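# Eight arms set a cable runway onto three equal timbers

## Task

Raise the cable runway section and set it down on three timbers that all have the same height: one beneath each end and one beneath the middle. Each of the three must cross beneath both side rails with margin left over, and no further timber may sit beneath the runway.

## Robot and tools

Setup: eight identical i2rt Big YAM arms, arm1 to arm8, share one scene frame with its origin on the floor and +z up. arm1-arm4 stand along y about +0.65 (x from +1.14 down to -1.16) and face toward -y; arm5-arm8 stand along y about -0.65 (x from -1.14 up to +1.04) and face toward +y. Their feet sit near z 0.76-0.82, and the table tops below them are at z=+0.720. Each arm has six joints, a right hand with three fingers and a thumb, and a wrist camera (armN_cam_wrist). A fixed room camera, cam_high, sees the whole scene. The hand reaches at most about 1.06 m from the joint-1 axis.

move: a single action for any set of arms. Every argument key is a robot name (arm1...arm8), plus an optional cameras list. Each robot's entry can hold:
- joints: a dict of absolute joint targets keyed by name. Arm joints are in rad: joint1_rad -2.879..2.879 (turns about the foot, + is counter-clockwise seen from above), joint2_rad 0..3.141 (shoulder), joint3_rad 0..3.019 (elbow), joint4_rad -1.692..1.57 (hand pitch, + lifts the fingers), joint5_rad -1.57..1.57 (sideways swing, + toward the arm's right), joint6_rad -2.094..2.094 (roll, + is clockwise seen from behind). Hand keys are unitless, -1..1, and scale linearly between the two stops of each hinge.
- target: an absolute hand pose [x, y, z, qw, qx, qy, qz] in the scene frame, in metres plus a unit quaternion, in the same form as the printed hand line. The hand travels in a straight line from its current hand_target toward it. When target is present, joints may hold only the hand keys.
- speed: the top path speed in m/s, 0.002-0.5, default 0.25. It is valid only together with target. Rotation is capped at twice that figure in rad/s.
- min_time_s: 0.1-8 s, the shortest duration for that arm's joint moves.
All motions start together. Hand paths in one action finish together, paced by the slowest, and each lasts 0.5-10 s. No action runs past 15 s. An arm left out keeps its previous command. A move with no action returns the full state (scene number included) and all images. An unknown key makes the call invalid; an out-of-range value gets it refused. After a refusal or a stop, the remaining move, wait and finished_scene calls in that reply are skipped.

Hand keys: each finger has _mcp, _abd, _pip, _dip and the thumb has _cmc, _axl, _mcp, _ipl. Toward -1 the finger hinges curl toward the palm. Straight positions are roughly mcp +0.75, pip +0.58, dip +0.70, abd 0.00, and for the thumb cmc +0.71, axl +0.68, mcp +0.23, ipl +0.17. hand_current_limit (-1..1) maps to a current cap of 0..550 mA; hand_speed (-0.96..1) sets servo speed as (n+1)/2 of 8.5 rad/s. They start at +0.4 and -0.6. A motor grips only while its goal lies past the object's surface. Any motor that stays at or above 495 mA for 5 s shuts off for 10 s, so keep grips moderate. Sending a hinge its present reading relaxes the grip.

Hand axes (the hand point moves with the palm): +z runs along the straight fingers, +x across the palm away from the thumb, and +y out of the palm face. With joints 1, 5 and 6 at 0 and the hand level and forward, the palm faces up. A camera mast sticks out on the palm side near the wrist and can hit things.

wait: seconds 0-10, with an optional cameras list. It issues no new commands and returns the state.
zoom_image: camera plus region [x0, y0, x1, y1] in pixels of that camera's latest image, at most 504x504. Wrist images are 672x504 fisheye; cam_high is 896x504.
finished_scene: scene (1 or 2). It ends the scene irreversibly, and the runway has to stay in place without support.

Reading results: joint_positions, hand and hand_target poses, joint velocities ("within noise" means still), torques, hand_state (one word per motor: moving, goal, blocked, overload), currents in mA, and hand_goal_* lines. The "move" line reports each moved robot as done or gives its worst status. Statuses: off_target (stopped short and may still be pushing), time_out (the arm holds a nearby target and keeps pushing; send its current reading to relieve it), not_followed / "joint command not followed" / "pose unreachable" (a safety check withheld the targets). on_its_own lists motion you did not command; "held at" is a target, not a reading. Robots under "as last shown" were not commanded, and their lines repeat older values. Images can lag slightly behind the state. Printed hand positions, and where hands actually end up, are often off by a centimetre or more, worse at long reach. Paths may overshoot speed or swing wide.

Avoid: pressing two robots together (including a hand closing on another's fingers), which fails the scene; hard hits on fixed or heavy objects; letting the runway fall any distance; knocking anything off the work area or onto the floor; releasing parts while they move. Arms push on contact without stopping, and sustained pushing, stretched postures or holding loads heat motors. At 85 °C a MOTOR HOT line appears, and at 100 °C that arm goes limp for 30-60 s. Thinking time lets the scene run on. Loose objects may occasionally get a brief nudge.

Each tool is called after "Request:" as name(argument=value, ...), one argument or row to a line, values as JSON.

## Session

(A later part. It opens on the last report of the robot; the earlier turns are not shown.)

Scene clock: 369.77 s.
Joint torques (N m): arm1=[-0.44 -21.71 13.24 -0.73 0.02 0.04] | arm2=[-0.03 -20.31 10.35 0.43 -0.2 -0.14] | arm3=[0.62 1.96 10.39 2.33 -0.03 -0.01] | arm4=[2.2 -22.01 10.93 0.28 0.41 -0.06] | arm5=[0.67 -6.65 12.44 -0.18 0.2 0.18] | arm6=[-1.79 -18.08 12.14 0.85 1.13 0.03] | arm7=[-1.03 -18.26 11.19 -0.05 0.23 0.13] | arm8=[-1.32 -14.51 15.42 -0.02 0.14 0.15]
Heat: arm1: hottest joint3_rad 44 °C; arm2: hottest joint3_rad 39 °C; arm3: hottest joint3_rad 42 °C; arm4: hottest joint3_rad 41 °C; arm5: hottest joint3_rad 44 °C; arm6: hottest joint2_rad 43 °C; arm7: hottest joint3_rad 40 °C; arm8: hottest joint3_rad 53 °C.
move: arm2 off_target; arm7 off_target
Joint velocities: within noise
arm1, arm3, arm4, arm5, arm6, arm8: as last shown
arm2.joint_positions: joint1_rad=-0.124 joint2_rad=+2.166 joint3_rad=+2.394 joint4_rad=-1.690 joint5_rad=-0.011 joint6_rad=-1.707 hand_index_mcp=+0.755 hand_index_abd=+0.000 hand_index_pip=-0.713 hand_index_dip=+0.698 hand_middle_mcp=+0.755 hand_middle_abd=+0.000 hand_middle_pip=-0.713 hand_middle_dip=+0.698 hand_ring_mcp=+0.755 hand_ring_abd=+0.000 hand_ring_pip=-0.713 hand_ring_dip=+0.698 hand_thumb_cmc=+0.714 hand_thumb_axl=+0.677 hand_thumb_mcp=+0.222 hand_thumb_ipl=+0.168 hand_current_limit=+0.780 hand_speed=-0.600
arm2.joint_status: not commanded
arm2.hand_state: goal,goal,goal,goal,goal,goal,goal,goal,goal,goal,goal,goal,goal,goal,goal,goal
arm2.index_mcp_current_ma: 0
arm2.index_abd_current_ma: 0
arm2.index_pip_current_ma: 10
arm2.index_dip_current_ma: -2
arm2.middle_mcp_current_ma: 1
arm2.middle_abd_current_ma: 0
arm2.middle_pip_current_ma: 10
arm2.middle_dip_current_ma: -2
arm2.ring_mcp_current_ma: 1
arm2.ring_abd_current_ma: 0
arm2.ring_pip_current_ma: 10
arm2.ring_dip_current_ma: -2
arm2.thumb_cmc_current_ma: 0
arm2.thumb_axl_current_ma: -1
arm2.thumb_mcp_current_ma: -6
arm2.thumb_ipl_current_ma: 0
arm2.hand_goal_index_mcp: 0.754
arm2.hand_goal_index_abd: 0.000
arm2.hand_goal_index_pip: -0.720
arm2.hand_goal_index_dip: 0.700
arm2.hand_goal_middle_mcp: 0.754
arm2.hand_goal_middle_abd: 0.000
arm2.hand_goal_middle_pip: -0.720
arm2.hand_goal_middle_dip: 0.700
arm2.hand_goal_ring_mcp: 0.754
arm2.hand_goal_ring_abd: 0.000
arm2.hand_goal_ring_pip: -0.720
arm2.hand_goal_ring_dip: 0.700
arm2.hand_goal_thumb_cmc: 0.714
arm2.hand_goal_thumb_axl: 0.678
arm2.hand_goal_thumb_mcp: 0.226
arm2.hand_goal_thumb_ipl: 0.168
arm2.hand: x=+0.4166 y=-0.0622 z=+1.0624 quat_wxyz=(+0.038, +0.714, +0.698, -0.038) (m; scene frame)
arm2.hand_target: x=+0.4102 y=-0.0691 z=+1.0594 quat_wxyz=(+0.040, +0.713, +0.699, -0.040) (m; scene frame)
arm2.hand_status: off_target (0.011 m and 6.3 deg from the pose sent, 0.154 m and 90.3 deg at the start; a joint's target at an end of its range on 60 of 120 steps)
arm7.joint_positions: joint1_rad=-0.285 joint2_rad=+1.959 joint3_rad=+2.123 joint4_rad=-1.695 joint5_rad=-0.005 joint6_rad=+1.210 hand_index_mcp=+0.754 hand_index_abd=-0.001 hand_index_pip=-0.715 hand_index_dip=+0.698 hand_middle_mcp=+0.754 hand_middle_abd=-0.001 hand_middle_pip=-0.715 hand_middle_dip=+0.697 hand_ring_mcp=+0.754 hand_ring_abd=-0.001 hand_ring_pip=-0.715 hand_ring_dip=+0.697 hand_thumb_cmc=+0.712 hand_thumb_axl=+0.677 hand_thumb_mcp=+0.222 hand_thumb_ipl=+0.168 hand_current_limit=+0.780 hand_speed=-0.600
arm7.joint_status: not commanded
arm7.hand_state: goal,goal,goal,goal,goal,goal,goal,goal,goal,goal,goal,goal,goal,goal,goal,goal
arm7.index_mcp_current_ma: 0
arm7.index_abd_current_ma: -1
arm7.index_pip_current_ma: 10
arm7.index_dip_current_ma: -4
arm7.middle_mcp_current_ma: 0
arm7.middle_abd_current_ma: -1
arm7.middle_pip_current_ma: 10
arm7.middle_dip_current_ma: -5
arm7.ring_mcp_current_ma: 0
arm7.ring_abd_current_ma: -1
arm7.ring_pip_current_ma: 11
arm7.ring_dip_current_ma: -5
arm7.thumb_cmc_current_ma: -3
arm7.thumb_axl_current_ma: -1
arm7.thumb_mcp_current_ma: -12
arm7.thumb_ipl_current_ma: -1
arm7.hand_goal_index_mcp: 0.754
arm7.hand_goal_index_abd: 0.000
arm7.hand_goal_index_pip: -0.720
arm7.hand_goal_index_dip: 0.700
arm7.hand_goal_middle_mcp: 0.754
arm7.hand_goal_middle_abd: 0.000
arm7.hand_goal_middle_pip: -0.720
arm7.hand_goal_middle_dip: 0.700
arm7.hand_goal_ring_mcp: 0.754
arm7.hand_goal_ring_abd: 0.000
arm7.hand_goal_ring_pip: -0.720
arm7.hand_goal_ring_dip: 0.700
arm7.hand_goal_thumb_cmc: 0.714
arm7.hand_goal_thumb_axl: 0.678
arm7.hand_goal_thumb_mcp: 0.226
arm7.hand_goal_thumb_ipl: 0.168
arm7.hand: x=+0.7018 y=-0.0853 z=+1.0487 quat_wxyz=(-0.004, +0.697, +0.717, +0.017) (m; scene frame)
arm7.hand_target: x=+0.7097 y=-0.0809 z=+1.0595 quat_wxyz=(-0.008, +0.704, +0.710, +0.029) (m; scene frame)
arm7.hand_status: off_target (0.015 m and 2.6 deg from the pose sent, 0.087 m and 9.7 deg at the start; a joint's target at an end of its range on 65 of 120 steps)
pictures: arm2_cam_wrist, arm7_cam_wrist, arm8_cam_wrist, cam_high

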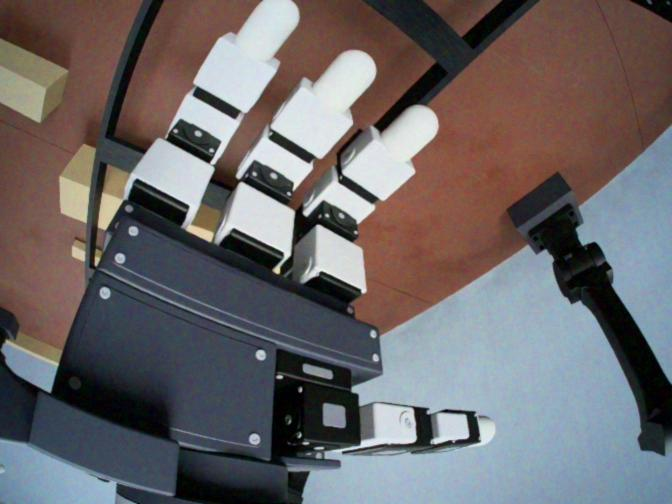

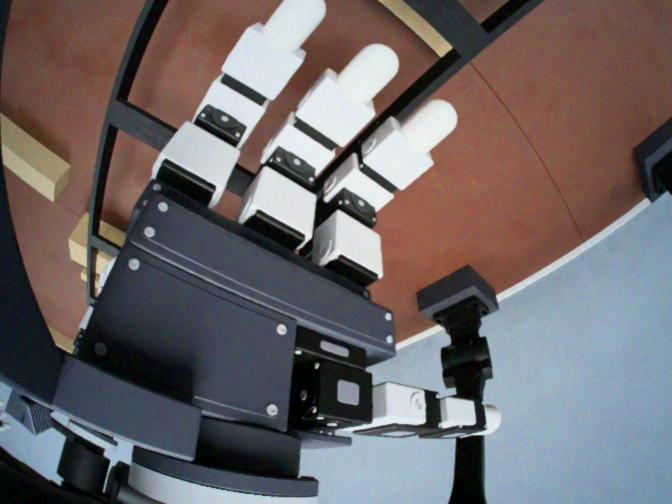

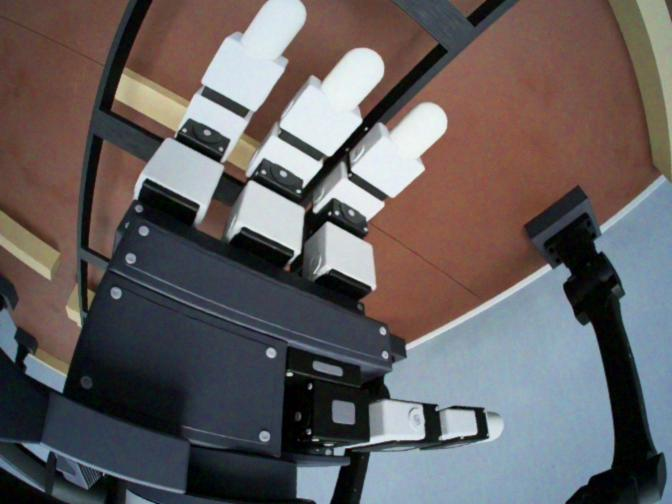

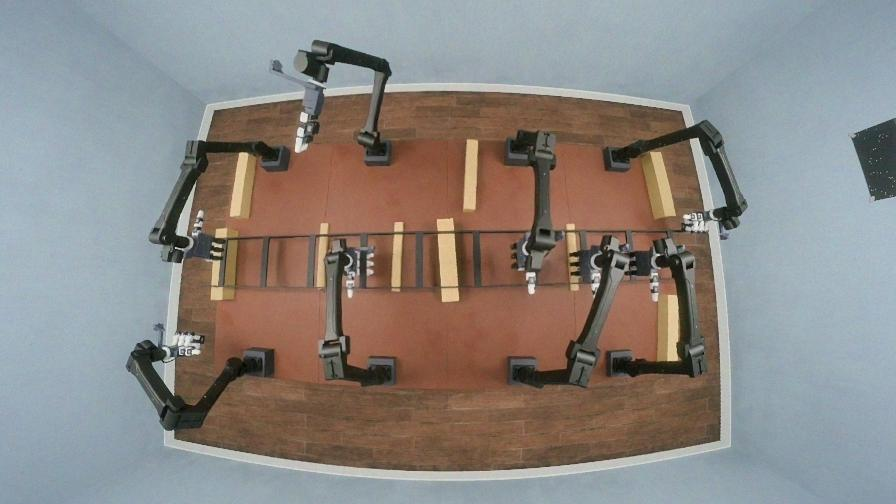

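Request:
move(
  arm8={"target": [1.012, -0.08, 0.92, 0, 0.7071, 0.7071, 0], "speed": 0.15},
  arm7={"target": [0.71, -0.08, 0.92, 0, 0.7071, 0.7071, 0], "speed": 0.15},
  arm2={"target": [0.41, -0.07, 0.92, 0, 0.7071, 0.7071, 0], "speed": 0.15},
)

Request:
move(
  arm8={"target": [1.012, -0.08, 0.845, 0, 0.7071, 0.7071, 0], "speed": 0.1},
  arm7={"target": [0.71, -0.08, 0.845, 0, 0.7071, 0.7071, 0], "speed": 0.1},
  arm2={"target": [0.41, -0.07, 0.845, 0, 0.7071, 0.7071, 0], "speed": 0.1},
  cameras=["cam_high", "arm2_cam_wrist", "arm7_cam_wrist", "arm8_cam_wrist"],
)

Scene clock: 373.30 s.
Joint torques (N m): arm1=[-0.38 -21.66 13.24 -0.75 0.02 0.04] | arm2=[0.21 -21.66 7.49 0.88 -0.1 -0.14] | arm3=[0.79 1.49 10.55 2 -0.06 -0.05] | arm4=[2.2 -22.01 10.93 0.27 0.4 -0.06] | arm5=[0.91 -6.89 12.44 -0.17 0.2 0.19] | arm6=[-1.79 -18.08 12.15 0.87 1.13 0.03] | arm7=[-1.08 -19.72 7.86 0.64 0.02 0.14] | arm8=[-1.9 -16.62 9.14 0.61 0.02 0.15]
Heat: arm1: hottest joint3_rad 44 °C; arm2: hottest joint3_rad 38 °C; arm3: hottest joint3_rad 42 °C; arm4: hottest joint3_rad 41 °C; arm5: hottest joint3_rad 44 °C; arm6: hottest joint2_rad 43 °C; arm7: hottest joint3_rad 40 °C; arm8: hottest joint3_rad 53 °C.
move: arm2 off_target; arm7 done; arm8 done
Joint velocities: within noise
arm1, arm3, arm4, arm6: as last shown
arm2.joint_positions: joint1_rad=-0.124 joint2_rad=+2.249 joint3_rad=+2.209 joint4_rad=-1.522 joint5_rad=+0.003 joint6_rad=-1.725 hand_index_mcp=+0.755 hand_index_abd=+0.000 hand_index_pip=-0.713 hand_index_dip=+0.698 hand_middle_mcp=+0.755 hand_middle_abd=+0.000 hand_middle_pip=-0.713 hand_middle_dip=+0.698 hand_ring_mcp=+0.755 hand_ring_abd=+0.000 hand_ring_pip=-0.713 hand_ring_dip=+0.698 hand_thumb_cmc=+0.714 hand_thumb_axl=+0.677 hand_thumb_mcp=+0.222 hand_thumb_ipl=+0.168 hand_current_limit=+0.780 hand_speed=-0.600
arm2.joint_status: not commanded
arm2.hand_state: goal,goal,goal,goal,goal,goal,goal,goal,goal,goal,goal,goal,goal,goal,goal,goal
arm2.index_mcp_current_ma: 0
arm2.index_abd_current_ma: 0
arm2.index_pip_current_ma: 10
arm2.index_dip_current_ma: -2
arm2.middle_mcp_current_ma: 1
arm2.middle_abd_current_ma: 0
arm2.middle_pip_current_ma: 10
arm2.middle_dip_current_ma: -2
arm2.ring_mcp_current_ma: 1
arm2.ring_abd_current_ma: 0
arm2.ring_pip_current_ma: 10
arm2.ring_dip_current_ma: -2
arm2.thumb_cmc_current_ma: 0
arm2.thumb_axl_current_ma: -1
arm2.thumb_mcp_current_ma: -6
arm2.thumb_ipl_current_ma: 0
arm2.hand_goal_index_mcp: 0.754
arm2.hand_goal_index_abd: 0.000
arm2.hand_goal_index_pip: -0.720
arm2.hand_goal_index_dip: 0.700
arm2.hand_goal_middle_mcp: 0.754
arm2.hand_goal_middle_abd: 0.000
arm2.hand_goal_middle_pip: -0.720
arm2.hand_goal_middle_dip: 0.700
arm2.hand_goal_ring_mcp: 0.754
arm2.hand_goal_ring_abd: 0.000
arm2.hand_goal_ring_pip: -0.720
arm2.hand_goal_ring_dip: 0.700
arm2.hand_goal_thumb_cmc: 0.714
arm2.hand_goal_thumb_axl: 0.678
arm2.hand_goal_thumb_mcp: 0.226
arm2.hand_goal_thumb_ipl: 0.168
arm2.hand: x=+0.4142 y=-0.0671 z=+0.9336 quat_wxyz=(+0.003, +0.709, +0.705, -0.002) (m; scene frame)
arm2.hand_target: x=+0.4101 y=-0.0697 z=+0.9201 quat_wxyz=(+0.000, +0.707, +0.707, +0.000) (m; scene frame)
arm2.hand_status: off_target (0.015 m and 0.5 deg from the pose sent, 0.143 m and 6.3 deg at the start)
arm5.joint_positions: joint1_rad=+1.100 joint2_rad=+1.069 joint3_rad=+0.895 joint4_rad=-1.429 joint5_rad=-0.001 joint6_rad=+1.102 hand_index_mcp=-0.403 hand_index_abd=+0.003 hand_index_pip=-0.592 hand_index_dip=-0.512 hand_middle_mcp=-0.401 hand_middle_abd=+0.002 hand_middle_pip=-0.598 hand_middle_dip=-0.503 hand_ring_mcp=-0.400 hand_ring_abd=+0.002 hand_ring_pip=-0.596 hand_ring_dip=-0.511 hand_thumb_cmc=+0.714 hand_thumb_axl=+0.677 hand_thumb_mcp=+0.222 hand_thumb_ipl=+0.168 hand_current_limit=+0.400 hand_speed=-0.600
arm5.joint_status: not commanded
arm5.hand_state: goal,goal,blocked,goal,goal,goal,blocked,blocked,blocked,goal,blocked,goal,goal,goal,goal,goal
arm5.index_mcp_current_ma: 29
arm5.index_abd_current_ma: 2
arm5.index_pip_current_ma: 146
arm5.index_dip_current_ma: 29
arm5.middle_mcp_current_ma: 33
arm5.middle_abd_current_ma: 1
arm5.middle_pip_current_ma: 127
arm5.middle_dip_current_ma: 52
arm5.ring_mcp_current_ma: 38
arm5.ring_abd_current_ma: 1
arm5.ring_pip_current_ma: 132
arm5.ring_dip_current_ma: 31
arm5.thumb_cmc_current_ma: 0
arm5.thumb_axl_current_ma: 0
arm5.thumb_mcp_current_ma: -5
arm5.thumb_ipl_current_ma: 0
arm5.hand_goal_index_mcp: -0.420
arm5.hand_goal_index_abd: 0.000
arm5.hand_goal_index_pip: -0.650
arm5.hand_goal_index_dip: -0.530
arm5.hand_goal_middle_mcp: -0.420
arm5.hand_goal_middle_abd: 0.000
arm5.hand_goal_middle_pip: -0.650
arm5.hand_goal_middle_dip: -0.530
arm5.hand_goal_ring_mcp: -0.420
arm5.hand_goal_ring_abd: 0.000
arm5.hand_goal_ring_pip: -0.650
arm5.hand_goal_ring_dip: -0.530
arm5.hand_goal_thumb_cmc: 0.714
arm5.hand_goal_thumb_axl: 0.678
arm5.hand_goal_thumb_mcp: 0.226
arm5.hand_goal_thumb_ipl: 0.168
arm5.hand: x=-1.3600 y=-0.4521 z=+0.9841 quat_wxyz=(+0.014, -0.002, +1.000, -0.006) (m; scene frame)
arm5.hand_target: x=-1.3696 y=-0.4501 z=+0.9998 quat_wxyz=(+0.000, +0.000, +1.000, +0.000) (m; scene frame)
arm5.hand_status: not commanded
arm7.joint_positions: joint1_rad=-0.285 joint2_rad=+2.013 joint3_rad=+1.870 joint4_rad=-1.439 joint5_rad=-0.009 joint6_rad=+1.218 hand_index_mcp=+0.754 hand_index_abd=-0.001 hand_index_pip=-0.715 hand_index_dip=+0.698 hand_middle_mcp=+0.754 hand_middle_abd=-0.001 hand_middle_pip=-0.715 hand_middle_dip=+0.697 hand_ring_mcp=+0.754 hand_ring_abd=-0.001 hand_ring_pip=-0.715 hand_ring_dip=+0.697 hand_thumb_cmc=+0.712 hand_thumb_axl=+0.677 hand_thumb_mcp=+0.222 hand_thumb_ipl=+0.168 hand_current_limit=+0.780 hand_speed=-0.600
arm7.joint_status: not commanded
arm7.hand_state: goal,goal,goal,goal,goal,goal,goal,goal,goal,goal,goal,goal,goal,goal,goal,goal
arm7.index_mcp_current_ma: 0
arm7.index_abd_current_ma: -1
arm7.index_pip_current_ma: 10
arm7.index_dip_current_ma: -4
arm7.middle_mcp_current_ma: 0
arm7.middle_abd_current_ma: -1
arm7.middle_pip_current_ma: 10
arm7.middle_dip_current_ma: -5
arm7.ring_mcp_current_ma: 0
arm7.ring_abd_current_ma: -1
arm7.ring_pip_current_ma: 11
arm7.ring_dip_current_ma: -5
arm7.thumb_cmc_current_ma: -3
arm7.thumb_axl_current_ma: -1
arm7.thumb_mcp_current_ma: -12
arm7.thumb_ipl_current_ma: -1
arm7.hand_goal_index_mcp: 0.754
arm7.hand_goal_index_abd: 0.000
arm7.hand_goal_index_pip: -0.720
arm7.hand_goal_index_dip: 0.700
arm7.hand_goal_middle_mcp: 0.754
arm7.hand_goal_middle_abd: 0.000
arm7.hand_goal_middle_pip: -0.720
arm7.hand_goal_middle_dip: 0.700
arm7.hand_goal_ring_mcp: 0.754
arm7.hand_goal_ring_abd: 0.000
arm7.hand_goal_ring_pip: -0.720
arm7.hand_goal_ring_dip: 0.700
arm7.hand_goal_thumb_cmc: 0.714
arm7.hand_goal_thumb_axl: 0.678
arm7.hand_goal_thumb_mcp: 0.226
arm7.hand_goal_thumb_ipl: 0.168
arm7.hand: x=+0.7043 y=-0.0810 z=+0.9195 quat_wxyz=(+0.005, +0.700, +0.714, -0.006) (m; scene frame)
arm7.hand_target: x=+0.7100 y=-0.0802 z=+0.9200 quat_wxyz=(+0.000, +0.707, +0.707, +0.000) (m; scene frame)
arm7.hand_status: done (0.006 m and 1.4 deg from the pose sent, 0.129 m and 2.6 deg at the start)
arm8.joint_positions: joint1_rad=+0.207 joint2_rad=+1.958 joint3_rad=+1.820 joint4_rad=-1.445 joint5_rad=+0.007 joint6_rad=+1.751 hand_index_mcp=+0.754 hand_index_abd=+0.001 hand_index_pip=-0.715 hand_index_dip=+0.698 hand_middle_mcp=+0.754 hand_middle_abd=+0.001 hand_middle_pip=-0.714 hand_middle_dip=+0.698 hand_ring_mcp=+0.754 hand_ring_abd=+0.001 hand_ring_pip=-0.714 hand_ring_dip=+0.698 hand_thumb_cmc=+0.713 hand_thumb_axl=+0.677 hand_thumb_mcp=+0.222 hand_thumb_ipl=+0.168 hand_current_limit=+0.780 hand_speed=-0.600
arm8.joint_status: not commanded
arm8.hand_state: goal,goal,goal,goal,goal,goal,goal,goal,goal,goal,goal,goal,goal,goal,goal,goal
arm8.index_mcp_current_ma: -1
arm8.index_abd_current_ma: 1
arm8.index_pip_current_ma: 11
arm8.index_dip_current_ma: -4
arm8.middle_mcp_current_ma: -1
arm8.middle_abd_current_ma: 2
arm8.middle_pip_current_ma: 12
arm8.middle_dip_current_ma: -4
arm8.ring_mcp_current_ma: 0
arm8.ring_abd_current_ma: 2
arm8.ring_pip_current_ma: 12
arm8.ring_dip_current_ma: -3
arm8.thumb_cmc_current_ma: -1
arm8.thumb_axl_current_ma: -1
arm8.thumb_mcp_current_ma: -11
arm8.thumb_ipl_current_ma: 0
arm8.hand_goal_index_mcp: 0.754
arm8.hand_goal_index_abd: 0.000
arm8.hand_goal_index_pip: -0.720
arm8.hand_goal_index_dip: 0.700
arm8.hand_goal_middle_mcp: 0.754
arm8.hand_goal_middle_abd: 0.000
arm8.hand_goal_middle_pip: -0.720
arm8.hand_goal_middle_dip: 0.700
arm8.hand_goal_ring_mcp: 0.754
arm8.hand_goal_ring_abd: 0.000
arm8.hand_goal_ring_pip: -0.720
arm8.hand_goal_ring_dip: 0.700
arm8.hand_goal_thumb_cmc: 0.714
arm8.hand_goal_thumb_axl: 0.678
arm8.hand_goal_thumb_mcp: 0.226
arm8.hand_goal_thumb_ipl: 0.168
arm8.hand: x=+1.0086 y=-0.0803 z=+0.9164 quat_wxyz=(+0.007, +0.700, +0.714, -0.004) (m; scene frame)
arm8.hand_target: x=+1.0121 y=-0.0799 z=+0.9201 quat_wxyz=(+0.000, +0.707, +0.707, +0.000) (m; scene frame)
arm8.hand_status: done (0.005 m and 1.5 deg from the pose sent, 0.117 m and 2.1 deg at the start)
pictures: none

Scene clock: 374.63 s.
Joint torques (N m): arm1=[-0.38 -21.66 13.23 -0.73 0.02 0.04] | arm2=[0.09 -21.42 7.25 0.94 -0.1 -0.14] | arm3=[-0.09 1.9 10.5 2.22 0 -0.08] | arm4=[2.14 -22.07 10.92 0.28 0.41 -0.06] | arm5=[1.08 -6.71 12.45 -0.18 0.21 0.2] | arm6=[-1.85 -18.08 12.15 0.87 1.13 0.03] | arm7=[-0.97 -19.66 7.34 0.65 0.02 0.14] | arm8=[-1.9 -16.26 8.77 0.64 0.03 0.15]
Heat: arm1: hottest joint3_rad 44 °C; arm2: hottest joint3_rad 38 °C; arm3: hottest joint3_rad 42 °C; arm4: hottest joint3_rad 41 °C; arm5: hottest joint3_rad 44 °C; arm6: hottest joint2_rad 43 °C; arm7: hottest joint3_rad 40 °C; arm8: hottest joint3_rad 53 °C.
move: arm2 off_target; arm7 done; arm8 done
Joint velocities: within noise
arm1, arm3, arm4, arm5, arm6: as last shown
arm2.joint_positions: joint1_rad=-0.124 joint2_rad=+2.281 joint3_rad=+2.082 joint4_rad=-1.354 joint5_rad=+0.003 joint6_rad=-1.726 hand_index_mcp=+0.755 hand_index_abd=+0.000 hand_index_pip=-0.713 hand_index_dip=+0.698 hand_middle_mcp=+0.755 hand_middle_abd=+0.000 hand_middle_pip=-0.713 hand_middle_dip=+0.698 hand_ring_mcp=+0.755 hand_ring_abd=+0.000 hand_ring_pip=-0.713 hand_ring_dip=+0.698 hand_thumb_cmc=+0.714 hand_thumb_axl=+0.677 hand_thumb_mcp=+0.222 hand_thumb_ipl=+0.168 hand_current_limit=+0.780 hand_speed=-0.600
arm2.joint_status: not commanded
arm2.hand_state: goal,goal,goal,goal,goal,goal,goal,goal,goal,goal,goal,goal,goal,goal,goal,goal
arm2.index_mcp_current_ma: 0
arm2.index_abd_current_ma: 0
arm2.index_pip_current_ma: 10
arm2.index_dip_current_ma: -2
arm2.middle_mcp_current_ma: 1
arm2.middle_abd_current_ma: 0
arm2.middle_pip_current_ma: 10
arm2.middle_dip_current_ma: -2
arm2.ring_mcp_current_ma: 1
arm2.ring_abd_current_ma: 0
arm2.ring_pip_current_ma: 10
arm2.ring_dip_current_ma: -2
arm2.thumb_cmc_current_ma: 0
arm2.thumb_axl_current_ma: -1
arm2.thumb_mcp_current_ma: -6
arm2.thumb_ipl_current_ma: 0
arm2.hand_goal_index_mcp: 0.754
arm2.hand_goal_index_abd: 0.000
arm2.hand_goal_index_pip: -0.720
arm2.hand_goal_index_dip: 0.700
arm2.hand_goal_middle_mcp: 0.754
arm2.hand_goal_middle_abd: 0.000
arm2.hand_goal_middle_pip: -0.720
arm2.hand_goal_middle_dip: 0.700
arm2.hand_goal_ring_mcp: 0.754
arm2.hand_goal_ring_abd: 0.000
arm2.hand_goal_ring_pip: -0.720
arm2.hand_goal_ring_dip: 0.700
arm2.hand_goal_thumb_cmc: 0.714
arm2.hand_goal_thumb_axl: 0.678
arm2.hand_goal_thumb_mcp: 0.226
arm2.hand_goal_thumb_ipl: 0.168
arm2.hand: x=+0.4142 y=-0.0695 z=+0.8636 quat_wxyz=(+0.005, +0.708, +0.706, -0.005) (m; scene frame)
arm2.hand_target: x=+0.4102 y=-0.0696 z=+0.8453 quat_wxyz=(+0.000, +0.707, +0.707, +0.000) (m; scene frame)
arm2.hand_status: off_target (0.019 m and 0.9 deg from the pose sent, 0.089 m and 0.5 deg at the start)
arm7.joint_positions: joint1_rad=-0.285 joint2_rad=+2.058 joint3_rad=+1.749 joint4_rad=-1.267 joint5_rad=-0.009 joint6_rad=+1.219 hand_index_mcp=+0.754 hand_index_abd=-0.001 hand_index_pip=-0.715 hand_index_dip=+0.698 hand_middle_mcp=+0.754 hand_middle_abd=-0.001 hand_middle_pip=-0.715 hand_middle_dip=+0.697 hand_ring_mcp=+0.754 hand_ring_abd=-0.001 hand_ring_pip=-0.715 hand_ring_dip=+0.697 hand_thumb_cmc=+0.712 hand_thumb_axl=+0.677 hand_thumb_mcp=+0.222 hand_thumb_ipl=+0.168 hand_current_limit=+0.780 hand_speed=-0.600
arm7.joint_status: not commanded
arm7.hand_state: goal,goal,goal,goal,goal,goal,goal,goal,goal,goal,goal,goal,goal,goal,goal,goal
arm7.index_mcp_current_ma: 0
arm7.index_abd_current_ma: -1
arm7.index_pip_current_ma: 10
arm7.index_dip_current_ma: -4
arm7.middle_mcp_current_ma: 0
arm7.middle_abd_current_ma: -1
arm7.middle_pip_current_ma: 10
arm7.middle_dip_current_ma: -5
arm7.ring_mcp_current_ma: 0
arm7.ring_abd_current_ma: -1
arm7.ring_pip_current_ma: 11
arm7.ring_dip_current_ma: -5
arm7.thumb_cmc_current_ma: -3
arm7.thumb_axl_current_ma: -1
arm7.thumb_mcp_current_ma: -12
arm7.thumb_ipl_current_ma: -1
arm7.hand_goal_index_mcp: 0.754
arm7.hand_goal_index_abd: 0.000
arm7.hand_goal_index_pip: -0.720
arm7.hand_goal_index_dip: 0.700
arm7.hand_goal_middle_mcp: 0.754
arm7.hand_goal_middle_abd: 0.000
arm7.hand_goal_middle_pip: -0.720
arm7.hand_goal_middle_dip: 0.700
arm7.hand_goal_ring_mcp: 0.754
arm7.hand_goal_ring_abd: 0.000
arm7.hand_goal_ring_pip: -0.720
arm7.hand_goal_ring_dip: 0.700
arm7.hand_goal_thumb_cmc: 0.714
arm7.hand_goal_thumb_axl: 0.678
arm7.hand_goal_thumb_mcp: 0.226
arm7.hand_goal_thumb_ipl: 0.168
arm7.hand: x=+0.7054 y=-0.0807 z=+0.8477 quat_wxyz=(+0.003, +0.700, +0.714, -0.003) (m; scene frame)
arm7.hand_target: x=+0.7101 y=-0.0800 z=+0.8450 quat_wxyz=(+0.000, +0.707, +0.707, +0.000) (m; scene frame)
arm7.hand_status: done (0.005 m and 1.2 deg from the pose sent, 0.075 m and 1.4 deg at the start)
arm8.joint_positions: joint1_rad=+0.207 joint2_rad=+2.001 joint3_rad=+1.692 joint4_rad=-1.270 joint5_rad=+0.007 joint6_rad=+1.751 hand_index_mcp=+0.754 hand_index_abd=+0.001 hand_index_pip=-0.715 hand_index_dip=+0.698 hand_middle_mcp=+0.754 hand_middle_abd=+0.001 hand_middle_pip=-0.714 hand_middle_dip=+0.698 hand_ring_mcp=+0.754 hand_ring_abd=+0.001 hand_ring_pip=-0.714 hand_ring_dip=+0.698 hand_thumb_cmc=+0.713 hand_thumb_axl=+0.677 hand_thumb_mcp=+0.222 hand_thumb_ipl=+0.168 hand_current_limit=+0.780 hand_speed=-0.600
arm8.joint_status: not commanded
arm8.hand_state: goal,goal,goal,goal,goal,goal,goal,goal,goal,goal,goal,goal,goal,goal,goal,goal
arm8.index_mcp_current_ma: -1
arm8.index_abd_current_ma: 1
arm8.index_pip_current_ma: 11
arm8.index_dip_current_ma: -4
arm8.middle_mcp_current_ma: -1
arm8.middle_abd_current_ma: 2
arm8.middle_pip_current_ma: 12
arm8.middle_dip_current_ma: -4
arm8.ring_mcp_current_ma: 0
arm8.ring_abd_current_ma: 2
arm8.ring_pip_current_ma: 12
arm8.ring_dip_current_ma: -3
arm8.thumb_cmc_current_ma: -1
arm8.thumb_axl_current_ma: -1
arm8.thumb_mcp_current_ma: -11
arm8.thumb_ipl_current_ma: 0
arm8.hand_goal_index_mcp: 0.754
arm8.hand_goal_index_abd: 0.000
arm8.hand_goal_index_pip: -0.720
arm8.hand_goal_index_dip: 0.700
arm8.hand_goal_middle_mcp: 0.754
arm8.hand_goal_middle_abd: 0.000
arm8.hand_goal_middle_pip: -0.720
arm8.hand_goal_middle_dip: 0.700
arm8.hand_goal_ring_mcp: 0.754
arm8.hand_goal_ring_abd: 0.000
arm8.hand_goal_ring_pip: -0.720
arm8.hand_goal_ring_dip: 0.700
arm8.hand_goal_thumb_cmc: 0.714
arm8.hand_goal_thumb_axl: 0.678
arm8.hand_goal_thumb_mcp: 0.226
arm8.hand_goal_thumb_ipl: 0.168
arm8.hand: x=+1.0082 y=-0.0804 z=+0.8436 quat_wxyz=(+0.005, +0.700, +0.714, -0.003) (m; scene frame)
arm8.hand_target: x=+1.0121 y=-0.0800 z=+0.8451 quat_wxyz=(+0.000, +0.707, +0.707, +0.000) (m; scene frame)
arm8.hand_status: done (0.004 m and 1.3 deg from the pose sent, 0.071 m and 1.5 deg at the start)
pictures: arm2_cam_wrist, arm7_cam_wrist, arm8_cam_wrist, cam_high

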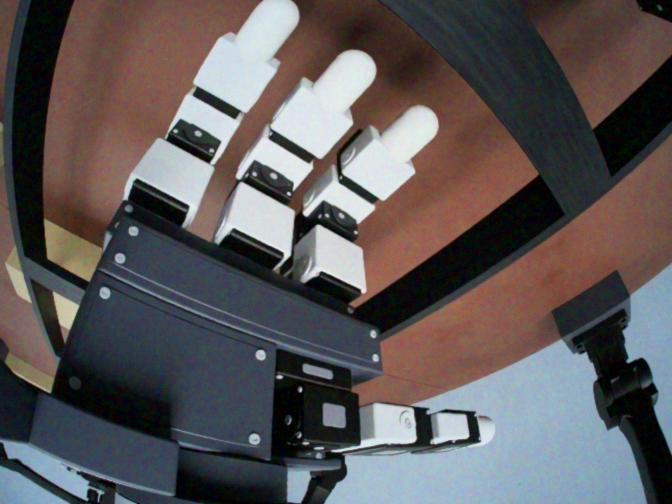

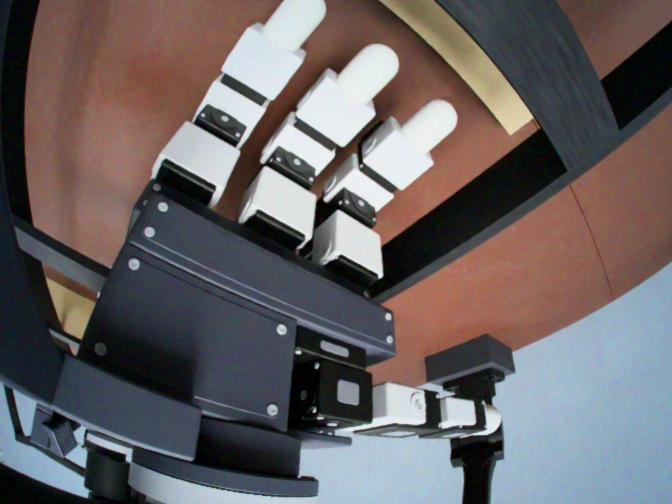

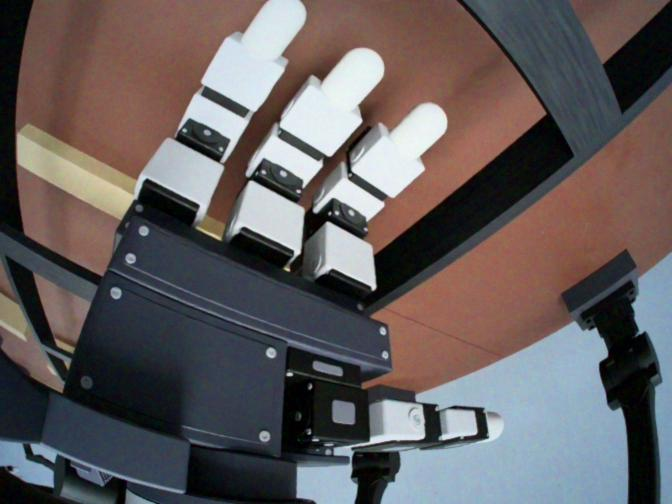

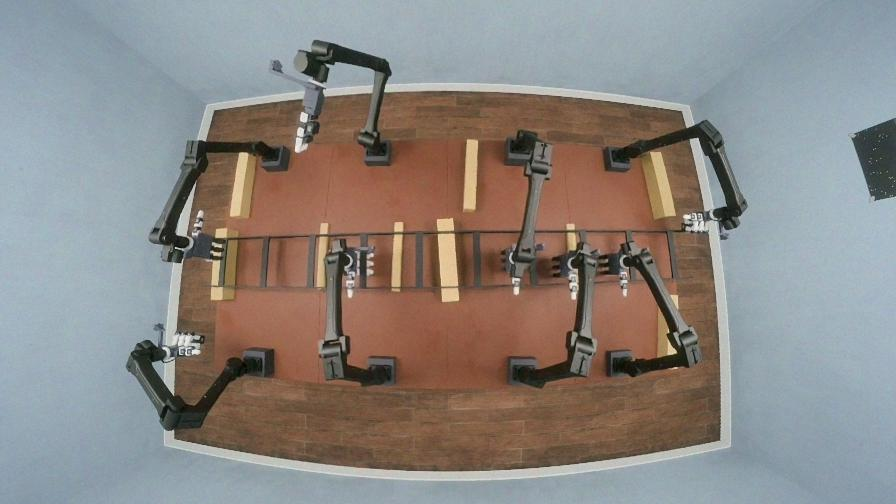

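Request:
move(
  arm8={"target": [1.103, -0.08, 0.845, 0, 0.7071, 0.7071, 0], "speed": 0.1},
  arm7={"target": [0.802, -0.08, 0.845, 0, 0.7071, 0.7071, 0], "speed": 0.1},
  arm2={"target": [0.49, -0.07, 0.832, 0, 0.7071, 0.7071, 0], "speed": 0.1},
  cameras=["arm2_cam_wrist", "arm7_cam_wrist", "arm8_cam_wrist"],
)

Scene clock: 377.03 s.
Joint torques (N m): arm1=[-0.44 -21.6 13.23 -0.73 0.02 0.03] | arm2=[0.5 -22.48 6.74 0.91 -0.13 0.04] | arm3=[0.85 1.96 10.37 2.39 0.06 -0.18] | arm4=[2.2 -22.07 10.95 0.28 0.41 -0.06] | arm5=[0.73 -7.06 12.4 -0.1 0.21 0.18] | arm6=[-1.85 -18.14 12.15 0.85 1.13 0.03] | arm7=[-0.67 -20.13 10.65 -0.13 0.05 -0.06] | arm8=[-1.96 -17.2 8.25 0.58 0.05 -0.06]
Heat: arm1: hottest joint3_rad 44 °C; arm2: hottest joint3_rad 38 °C; arm3: hottest joint3_rad 42 °C; arm4: hottest joint3_rad 41 °C; arm5: hottest joint3_rad 44 °C; arm6: hottest joint2_rad 43 °C; arm7: hottest joint3_rad 40 °C; arm8: hottest joint3_rad 52 °C.
move: arm2 done; arm7 off_target; arm8 off_target
Joint velocities: within noise
arm1, arm3, arm4, arm5, arm6: as last shown
arm2.joint_positions: joint1_rad=-0.016 joint2_rad=+2.281 joint3_rad=+2.021 joint4_rad=-1.306 joint5_rad=+0.005 joint6_rad=-1.630 hand_index_mcp=+0.755 hand_index_abd=+0.000 hand_index_pip=-0.713 hand_index_dip=+0.698 hand_middle_mcp=+0.755 hand_middle_abd=+0.000 hand_middle_pip=-0.713 hand_middle_dip=+0.698 hand_ring_mcp=+0.755 hand_ring_abd=+0.000 hand_ring_pip=-0.713 hand_ring_dip=+0.698 hand_thumb_cmc=+0.714 hand_thumb_axl=+0.677 hand_thumb_mcp=+0.222 hand_thumb_ipl=+0.168 hand_current_limit=+0.780 hand_speed=-0.600
arm2.joint_status: not commanded
arm2.hand_state: goal,goal,goal,goal,goal,goal,goal,goal,goal,goal,goal,goal,goal,goal,goal,goal
arm2.index_mcp_current_ma: 0
arm2.index_abd_current_ma: 0
arm2.index_pip_current_ma: 10
arm2.index_dip_current_ma: -2
arm2.middle_mcp_current_ma: 1
arm2.middle_abd_current_ma: 0
arm2.middle_pip_current_ma: 10
arm2.middle_dip_current_ma: -2
arm2.ring_mcp_current_ma: 1
arm2.ring_abd_current_ma: 0
arm2.ring_pip_current_ma: 10
arm2.ring_dip_current_ma: -2
arm2.thumb_cmc_current_ma: 0
arm2.thumb_axl_current_ma: -1
arm2.thumb_mcp_current_ma: -6
arm2.thumb_ipl_current_ma: 0
arm2.hand_goal_index_mcp: 0.754
arm2.hand_goal_index_abd: 0.000
arm2.hand_goal_index_pip: -0.720
arm2.hand_goal_index_dip: 0.700
arm2.hand_goal_middle_mcp: 0.754
arm2.hand_goal_middle_abd: 0.000
arm2.hand_goal_middle_pip: -0.720
arm2.hand_goal_middle_dip: 0.700
arm2.hand_goal_ring_mcp: 0.754
arm2.hand_goal_ring_abd: 0.000
arm2.hand_goal_ring_pip: -0.720
arm2.hand_goal_ring_dip: 0.700
arm2.hand_goal_thumb_cmc: 0.714
arm2.hand_goal_thumb_axl: 0.678
arm2.hand_goal_thumb_mcp: 0.226
arm2.hand_goal_thumb_ipl: 0.168
arm2.hand: x=+0.4903 y=-0.0683 z=+0.8414 quat_wxyz=(+0.002, +0.704, +0.710, -0.001) (m; scene frame)
arm2.hand_target: x=+0.4900 y=-0.0698 z=+0.8320 quat_wxyz=(+0.000, +0.707, +0.707, +0.000) (m; scene frame)
arm2.hand_status: done (0.010 m and 0.6 deg from the pose sent, 0.082 m and 0.9 deg at the start)
arm7.joint_positions: joint1_rad=-0.422 joint2_rad=+2.149 joint3_rad=+1.872 joint4_rad=-1.313 joint5_rad=-0.010 joint6_rad=+1.111 hand_index_mcp=+0.754 hand_index_abd=-0.001 hand_index_pip=-0.715 hand_index_dip=+0.698 hand_middle_mcp=+0.754 hand_middle_abd=-0.001 hand_middle_pip=-0.715 hand_middle_dip=+0.697 hand_ring_mcp=+0.754 hand_ring_abd=-0.001 hand_ring_pip=-0.715 hand_ring_dip=+0.697 hand_thumb_cmc=+0.712 hand_thumb_axl=+0.677 hand_thumb_mcp=+0.222 hand_thumb_ipl=+0.168 hand_current_limit=+0.780 hand_speed=-0.600
arm7.joint_status: not commanded
arm7.hand_state: goal,goal,goal,goal,goal,goal,goal,goal,goal,goal,goal,goal,goal,goal,goal,goal
arm7.index_mcp_current_ma: 0
arm7.index_abd_current_ma: -1
arm7.index_pip_current_ma: 10
arm7.index_dip_current_ma: -4
arm7.middle_mcp_current_ma: 0
arm7.middle_abd_current_ma: -1
arm7.middle_pip_current_ma: 10
arm7.middle_dip_current_ma: -5
arm7.ring_mcp_current_ma: 0
arm7.ring_abd_current_ma: -1
arm7.ring_pip_current_ma: 11
arm7.ring_dip_current_ma: -5
arm7.thumb_cmc_current_ma: -3
arm7.thumb_axl_current_ma: -1
arm7.thumb_mcp_current_ma: -12
arm7.thumb_ipl_current_ma: -1
arm7.hand_goal_index_mcp: 0.754
arm7.hand_goal_index_abd: 0.000
arm7.hand_goal_index_pip: -0.720
arm7.hand_goal_index_dip: 0.700
arm7.hand_goal_middle_mcp: 0.754
arm7.hand_goal_middle_abd: 0.000
arm7.hand_goal_middle_pip: -0.720
arm7.hand_goal_middle_dip: 0.700
arm7.hand_goal_ring_mcp: 0.754
arm7.hand_goal_ring_abd: 0.000
arm7.hand_goal_ring_pip: -0.720
arm7.hand_goal_ring_dip: 0.700
arm7.hand_goal_thumb_cmc: 0.714
arm7.hand_goal_thumb_axl: 0.678
arm7.hand_goal_thumb_mcp: 0.226
arm7.hand_goal_thumb_ipl: 0.168
arm7.hand: x=+0.7949 y=-0.0924 z=+0.8371 quat_wxyz=(+0.004, +0.710, +0.704, -0.010) (m; scene frame)
arm7.hand_target: x=+0.8016 y=-0.0805 z=+0.8453 quat_wxyz=(+0.000, +0.707, +0.707, +0.001) (m; scene frame)
arm7.hand_status: off_target (0.016 m and 1.3 deg from the pose sent, 0.097 m and 1.2 deg at the start)
arm8.joint_positions: joint1_rad=+0.052 joint2_rad=+1.993 joint3_rad=+1.653 joint4_rad=-1.254 joint5_rad=+0.007 joint6_rad=+1.624 hand_index_mcp=+0.754 hand_index_abd=+0.001 hand_index_pip=-0.715 hand_index_dip=+0.698 hand_middle_mcp=+0.754 hand_middle_abd=+0.001 hand_middle_pip=-0.714 hand_middle_dip=+0.698 hand_ring_mcp=+0.754 hand_ring_abd=+0.001 hand_ring_pip=-0.714 hand_ring_dip=+0.698 hand_thumb_cmc=+0.713 hand_thumb_axl=+0.677 hand_thumb_mcp=+0.222 hand_thumb_ipl=+0.168 hand_current_limit=+0.780 hand_speed=-0.600
arm8.joint_status: not commanded
arm8.hand_state: goal,goal,goal,goal,goal,goal,goal,goal,goal,goal,goal,goal,goal,goal,goal,goal
arm8.index_mcp_current_ma: -1
arm8.index_abd_current_ma: 1
arm8.index_pip_current_ma: 11
arm8.index_dip_current_ma: -4
arm8.middle_mcp_current_ma: -1
arm8.middle_abd_current_ma: 2
arm8.middle_pip_current_ma: 12
arm8.middle_dip_current_ma: -4
arm8.ring_mcp_current_ma: 0
arm8.ring_abd_current_ma: 2
arm8.ring_pip_current_ma: 12
arm8.ring_dip_current_ma: -3
arm8.thumb_cmc_current_ma: -1
arm8.thumb_axl_current_ma: -1
arm8.thumb_mcp_current_ma: -11
arm8.thumb_ipl_current_ma: 0
arm8.hand_goal_index_mcp: 0.754
arm8.hand_goal_index_abd: 0.000
arm8.hand_goal_index_pip: -0.720
arm8.hand_goal_index_dip: 0.700
arm8.hand_goal_middle_mcp: 0.754
arm8.hand_goal_middle_abd: 0.000
arm8.hand_goal_middle_pip: -0.720
arm8.hand_goal_middle_dip: 0.700
arm8.hand_goal_ring_mcp: 0.754
arm8.hand_goal_ring_abd: 0.000
arm8.hand_goal_ring_pip: -0.720
arm8.hand_goal_ring_dip: 0.700
arm8.hand_goal_thumb_cmc: 0.714
arm8.hand_goal_thumb_axl: 0.678
arm8.hand_goal_thumb_mcp: 0.226
arm8.hand_goal_thumb_ipl: 0.168
arm8.hand: x=+1.1007 y=-0.0818 z=+0.8340 quat_wxyz=(+0.011, +0.710, +0.704, -0.009) (m; scene frame)
arm8.hand_target: x=+1.1030 y=-0.0801 z=+0.8449 quat_wxyz=(+0.000, +0.707, +0.707, +0.000) (m; scene frame)
arm8.hand_status: off_target (0.011 m and 1.7 deg from the pose sent, 0.095 m and 1.3 deg at the start)
pictures: arm2_cam_wrist, arm7_cam_wrist, arm8_cam_wrist

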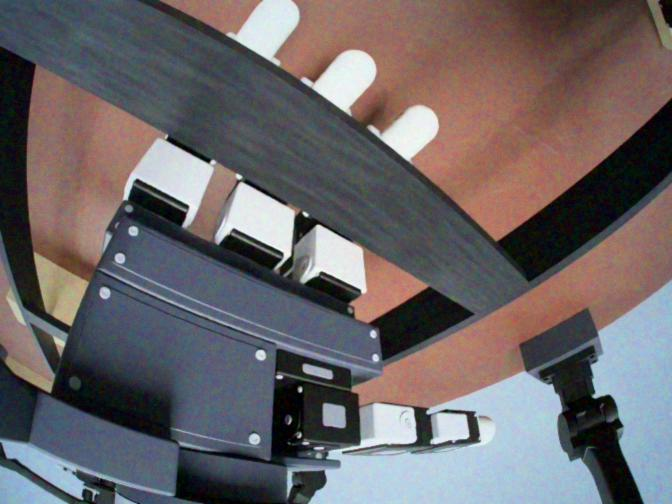

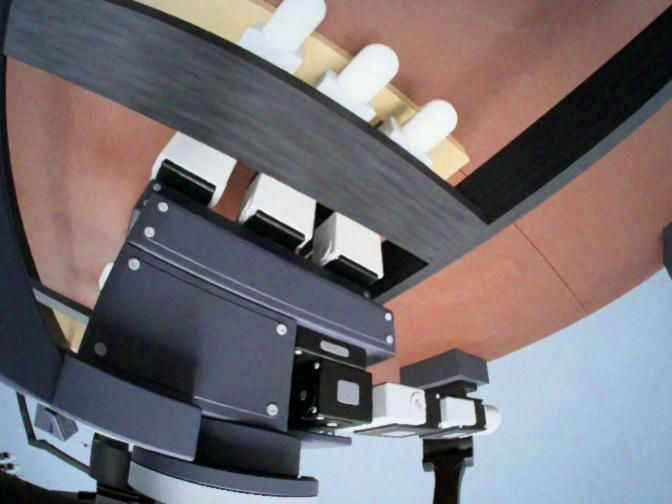

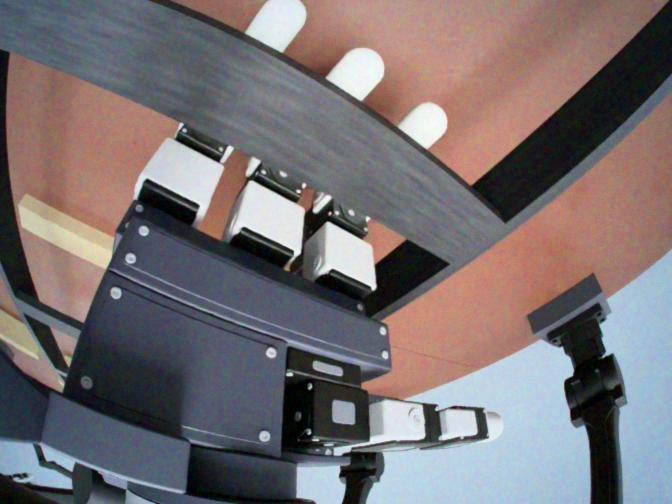

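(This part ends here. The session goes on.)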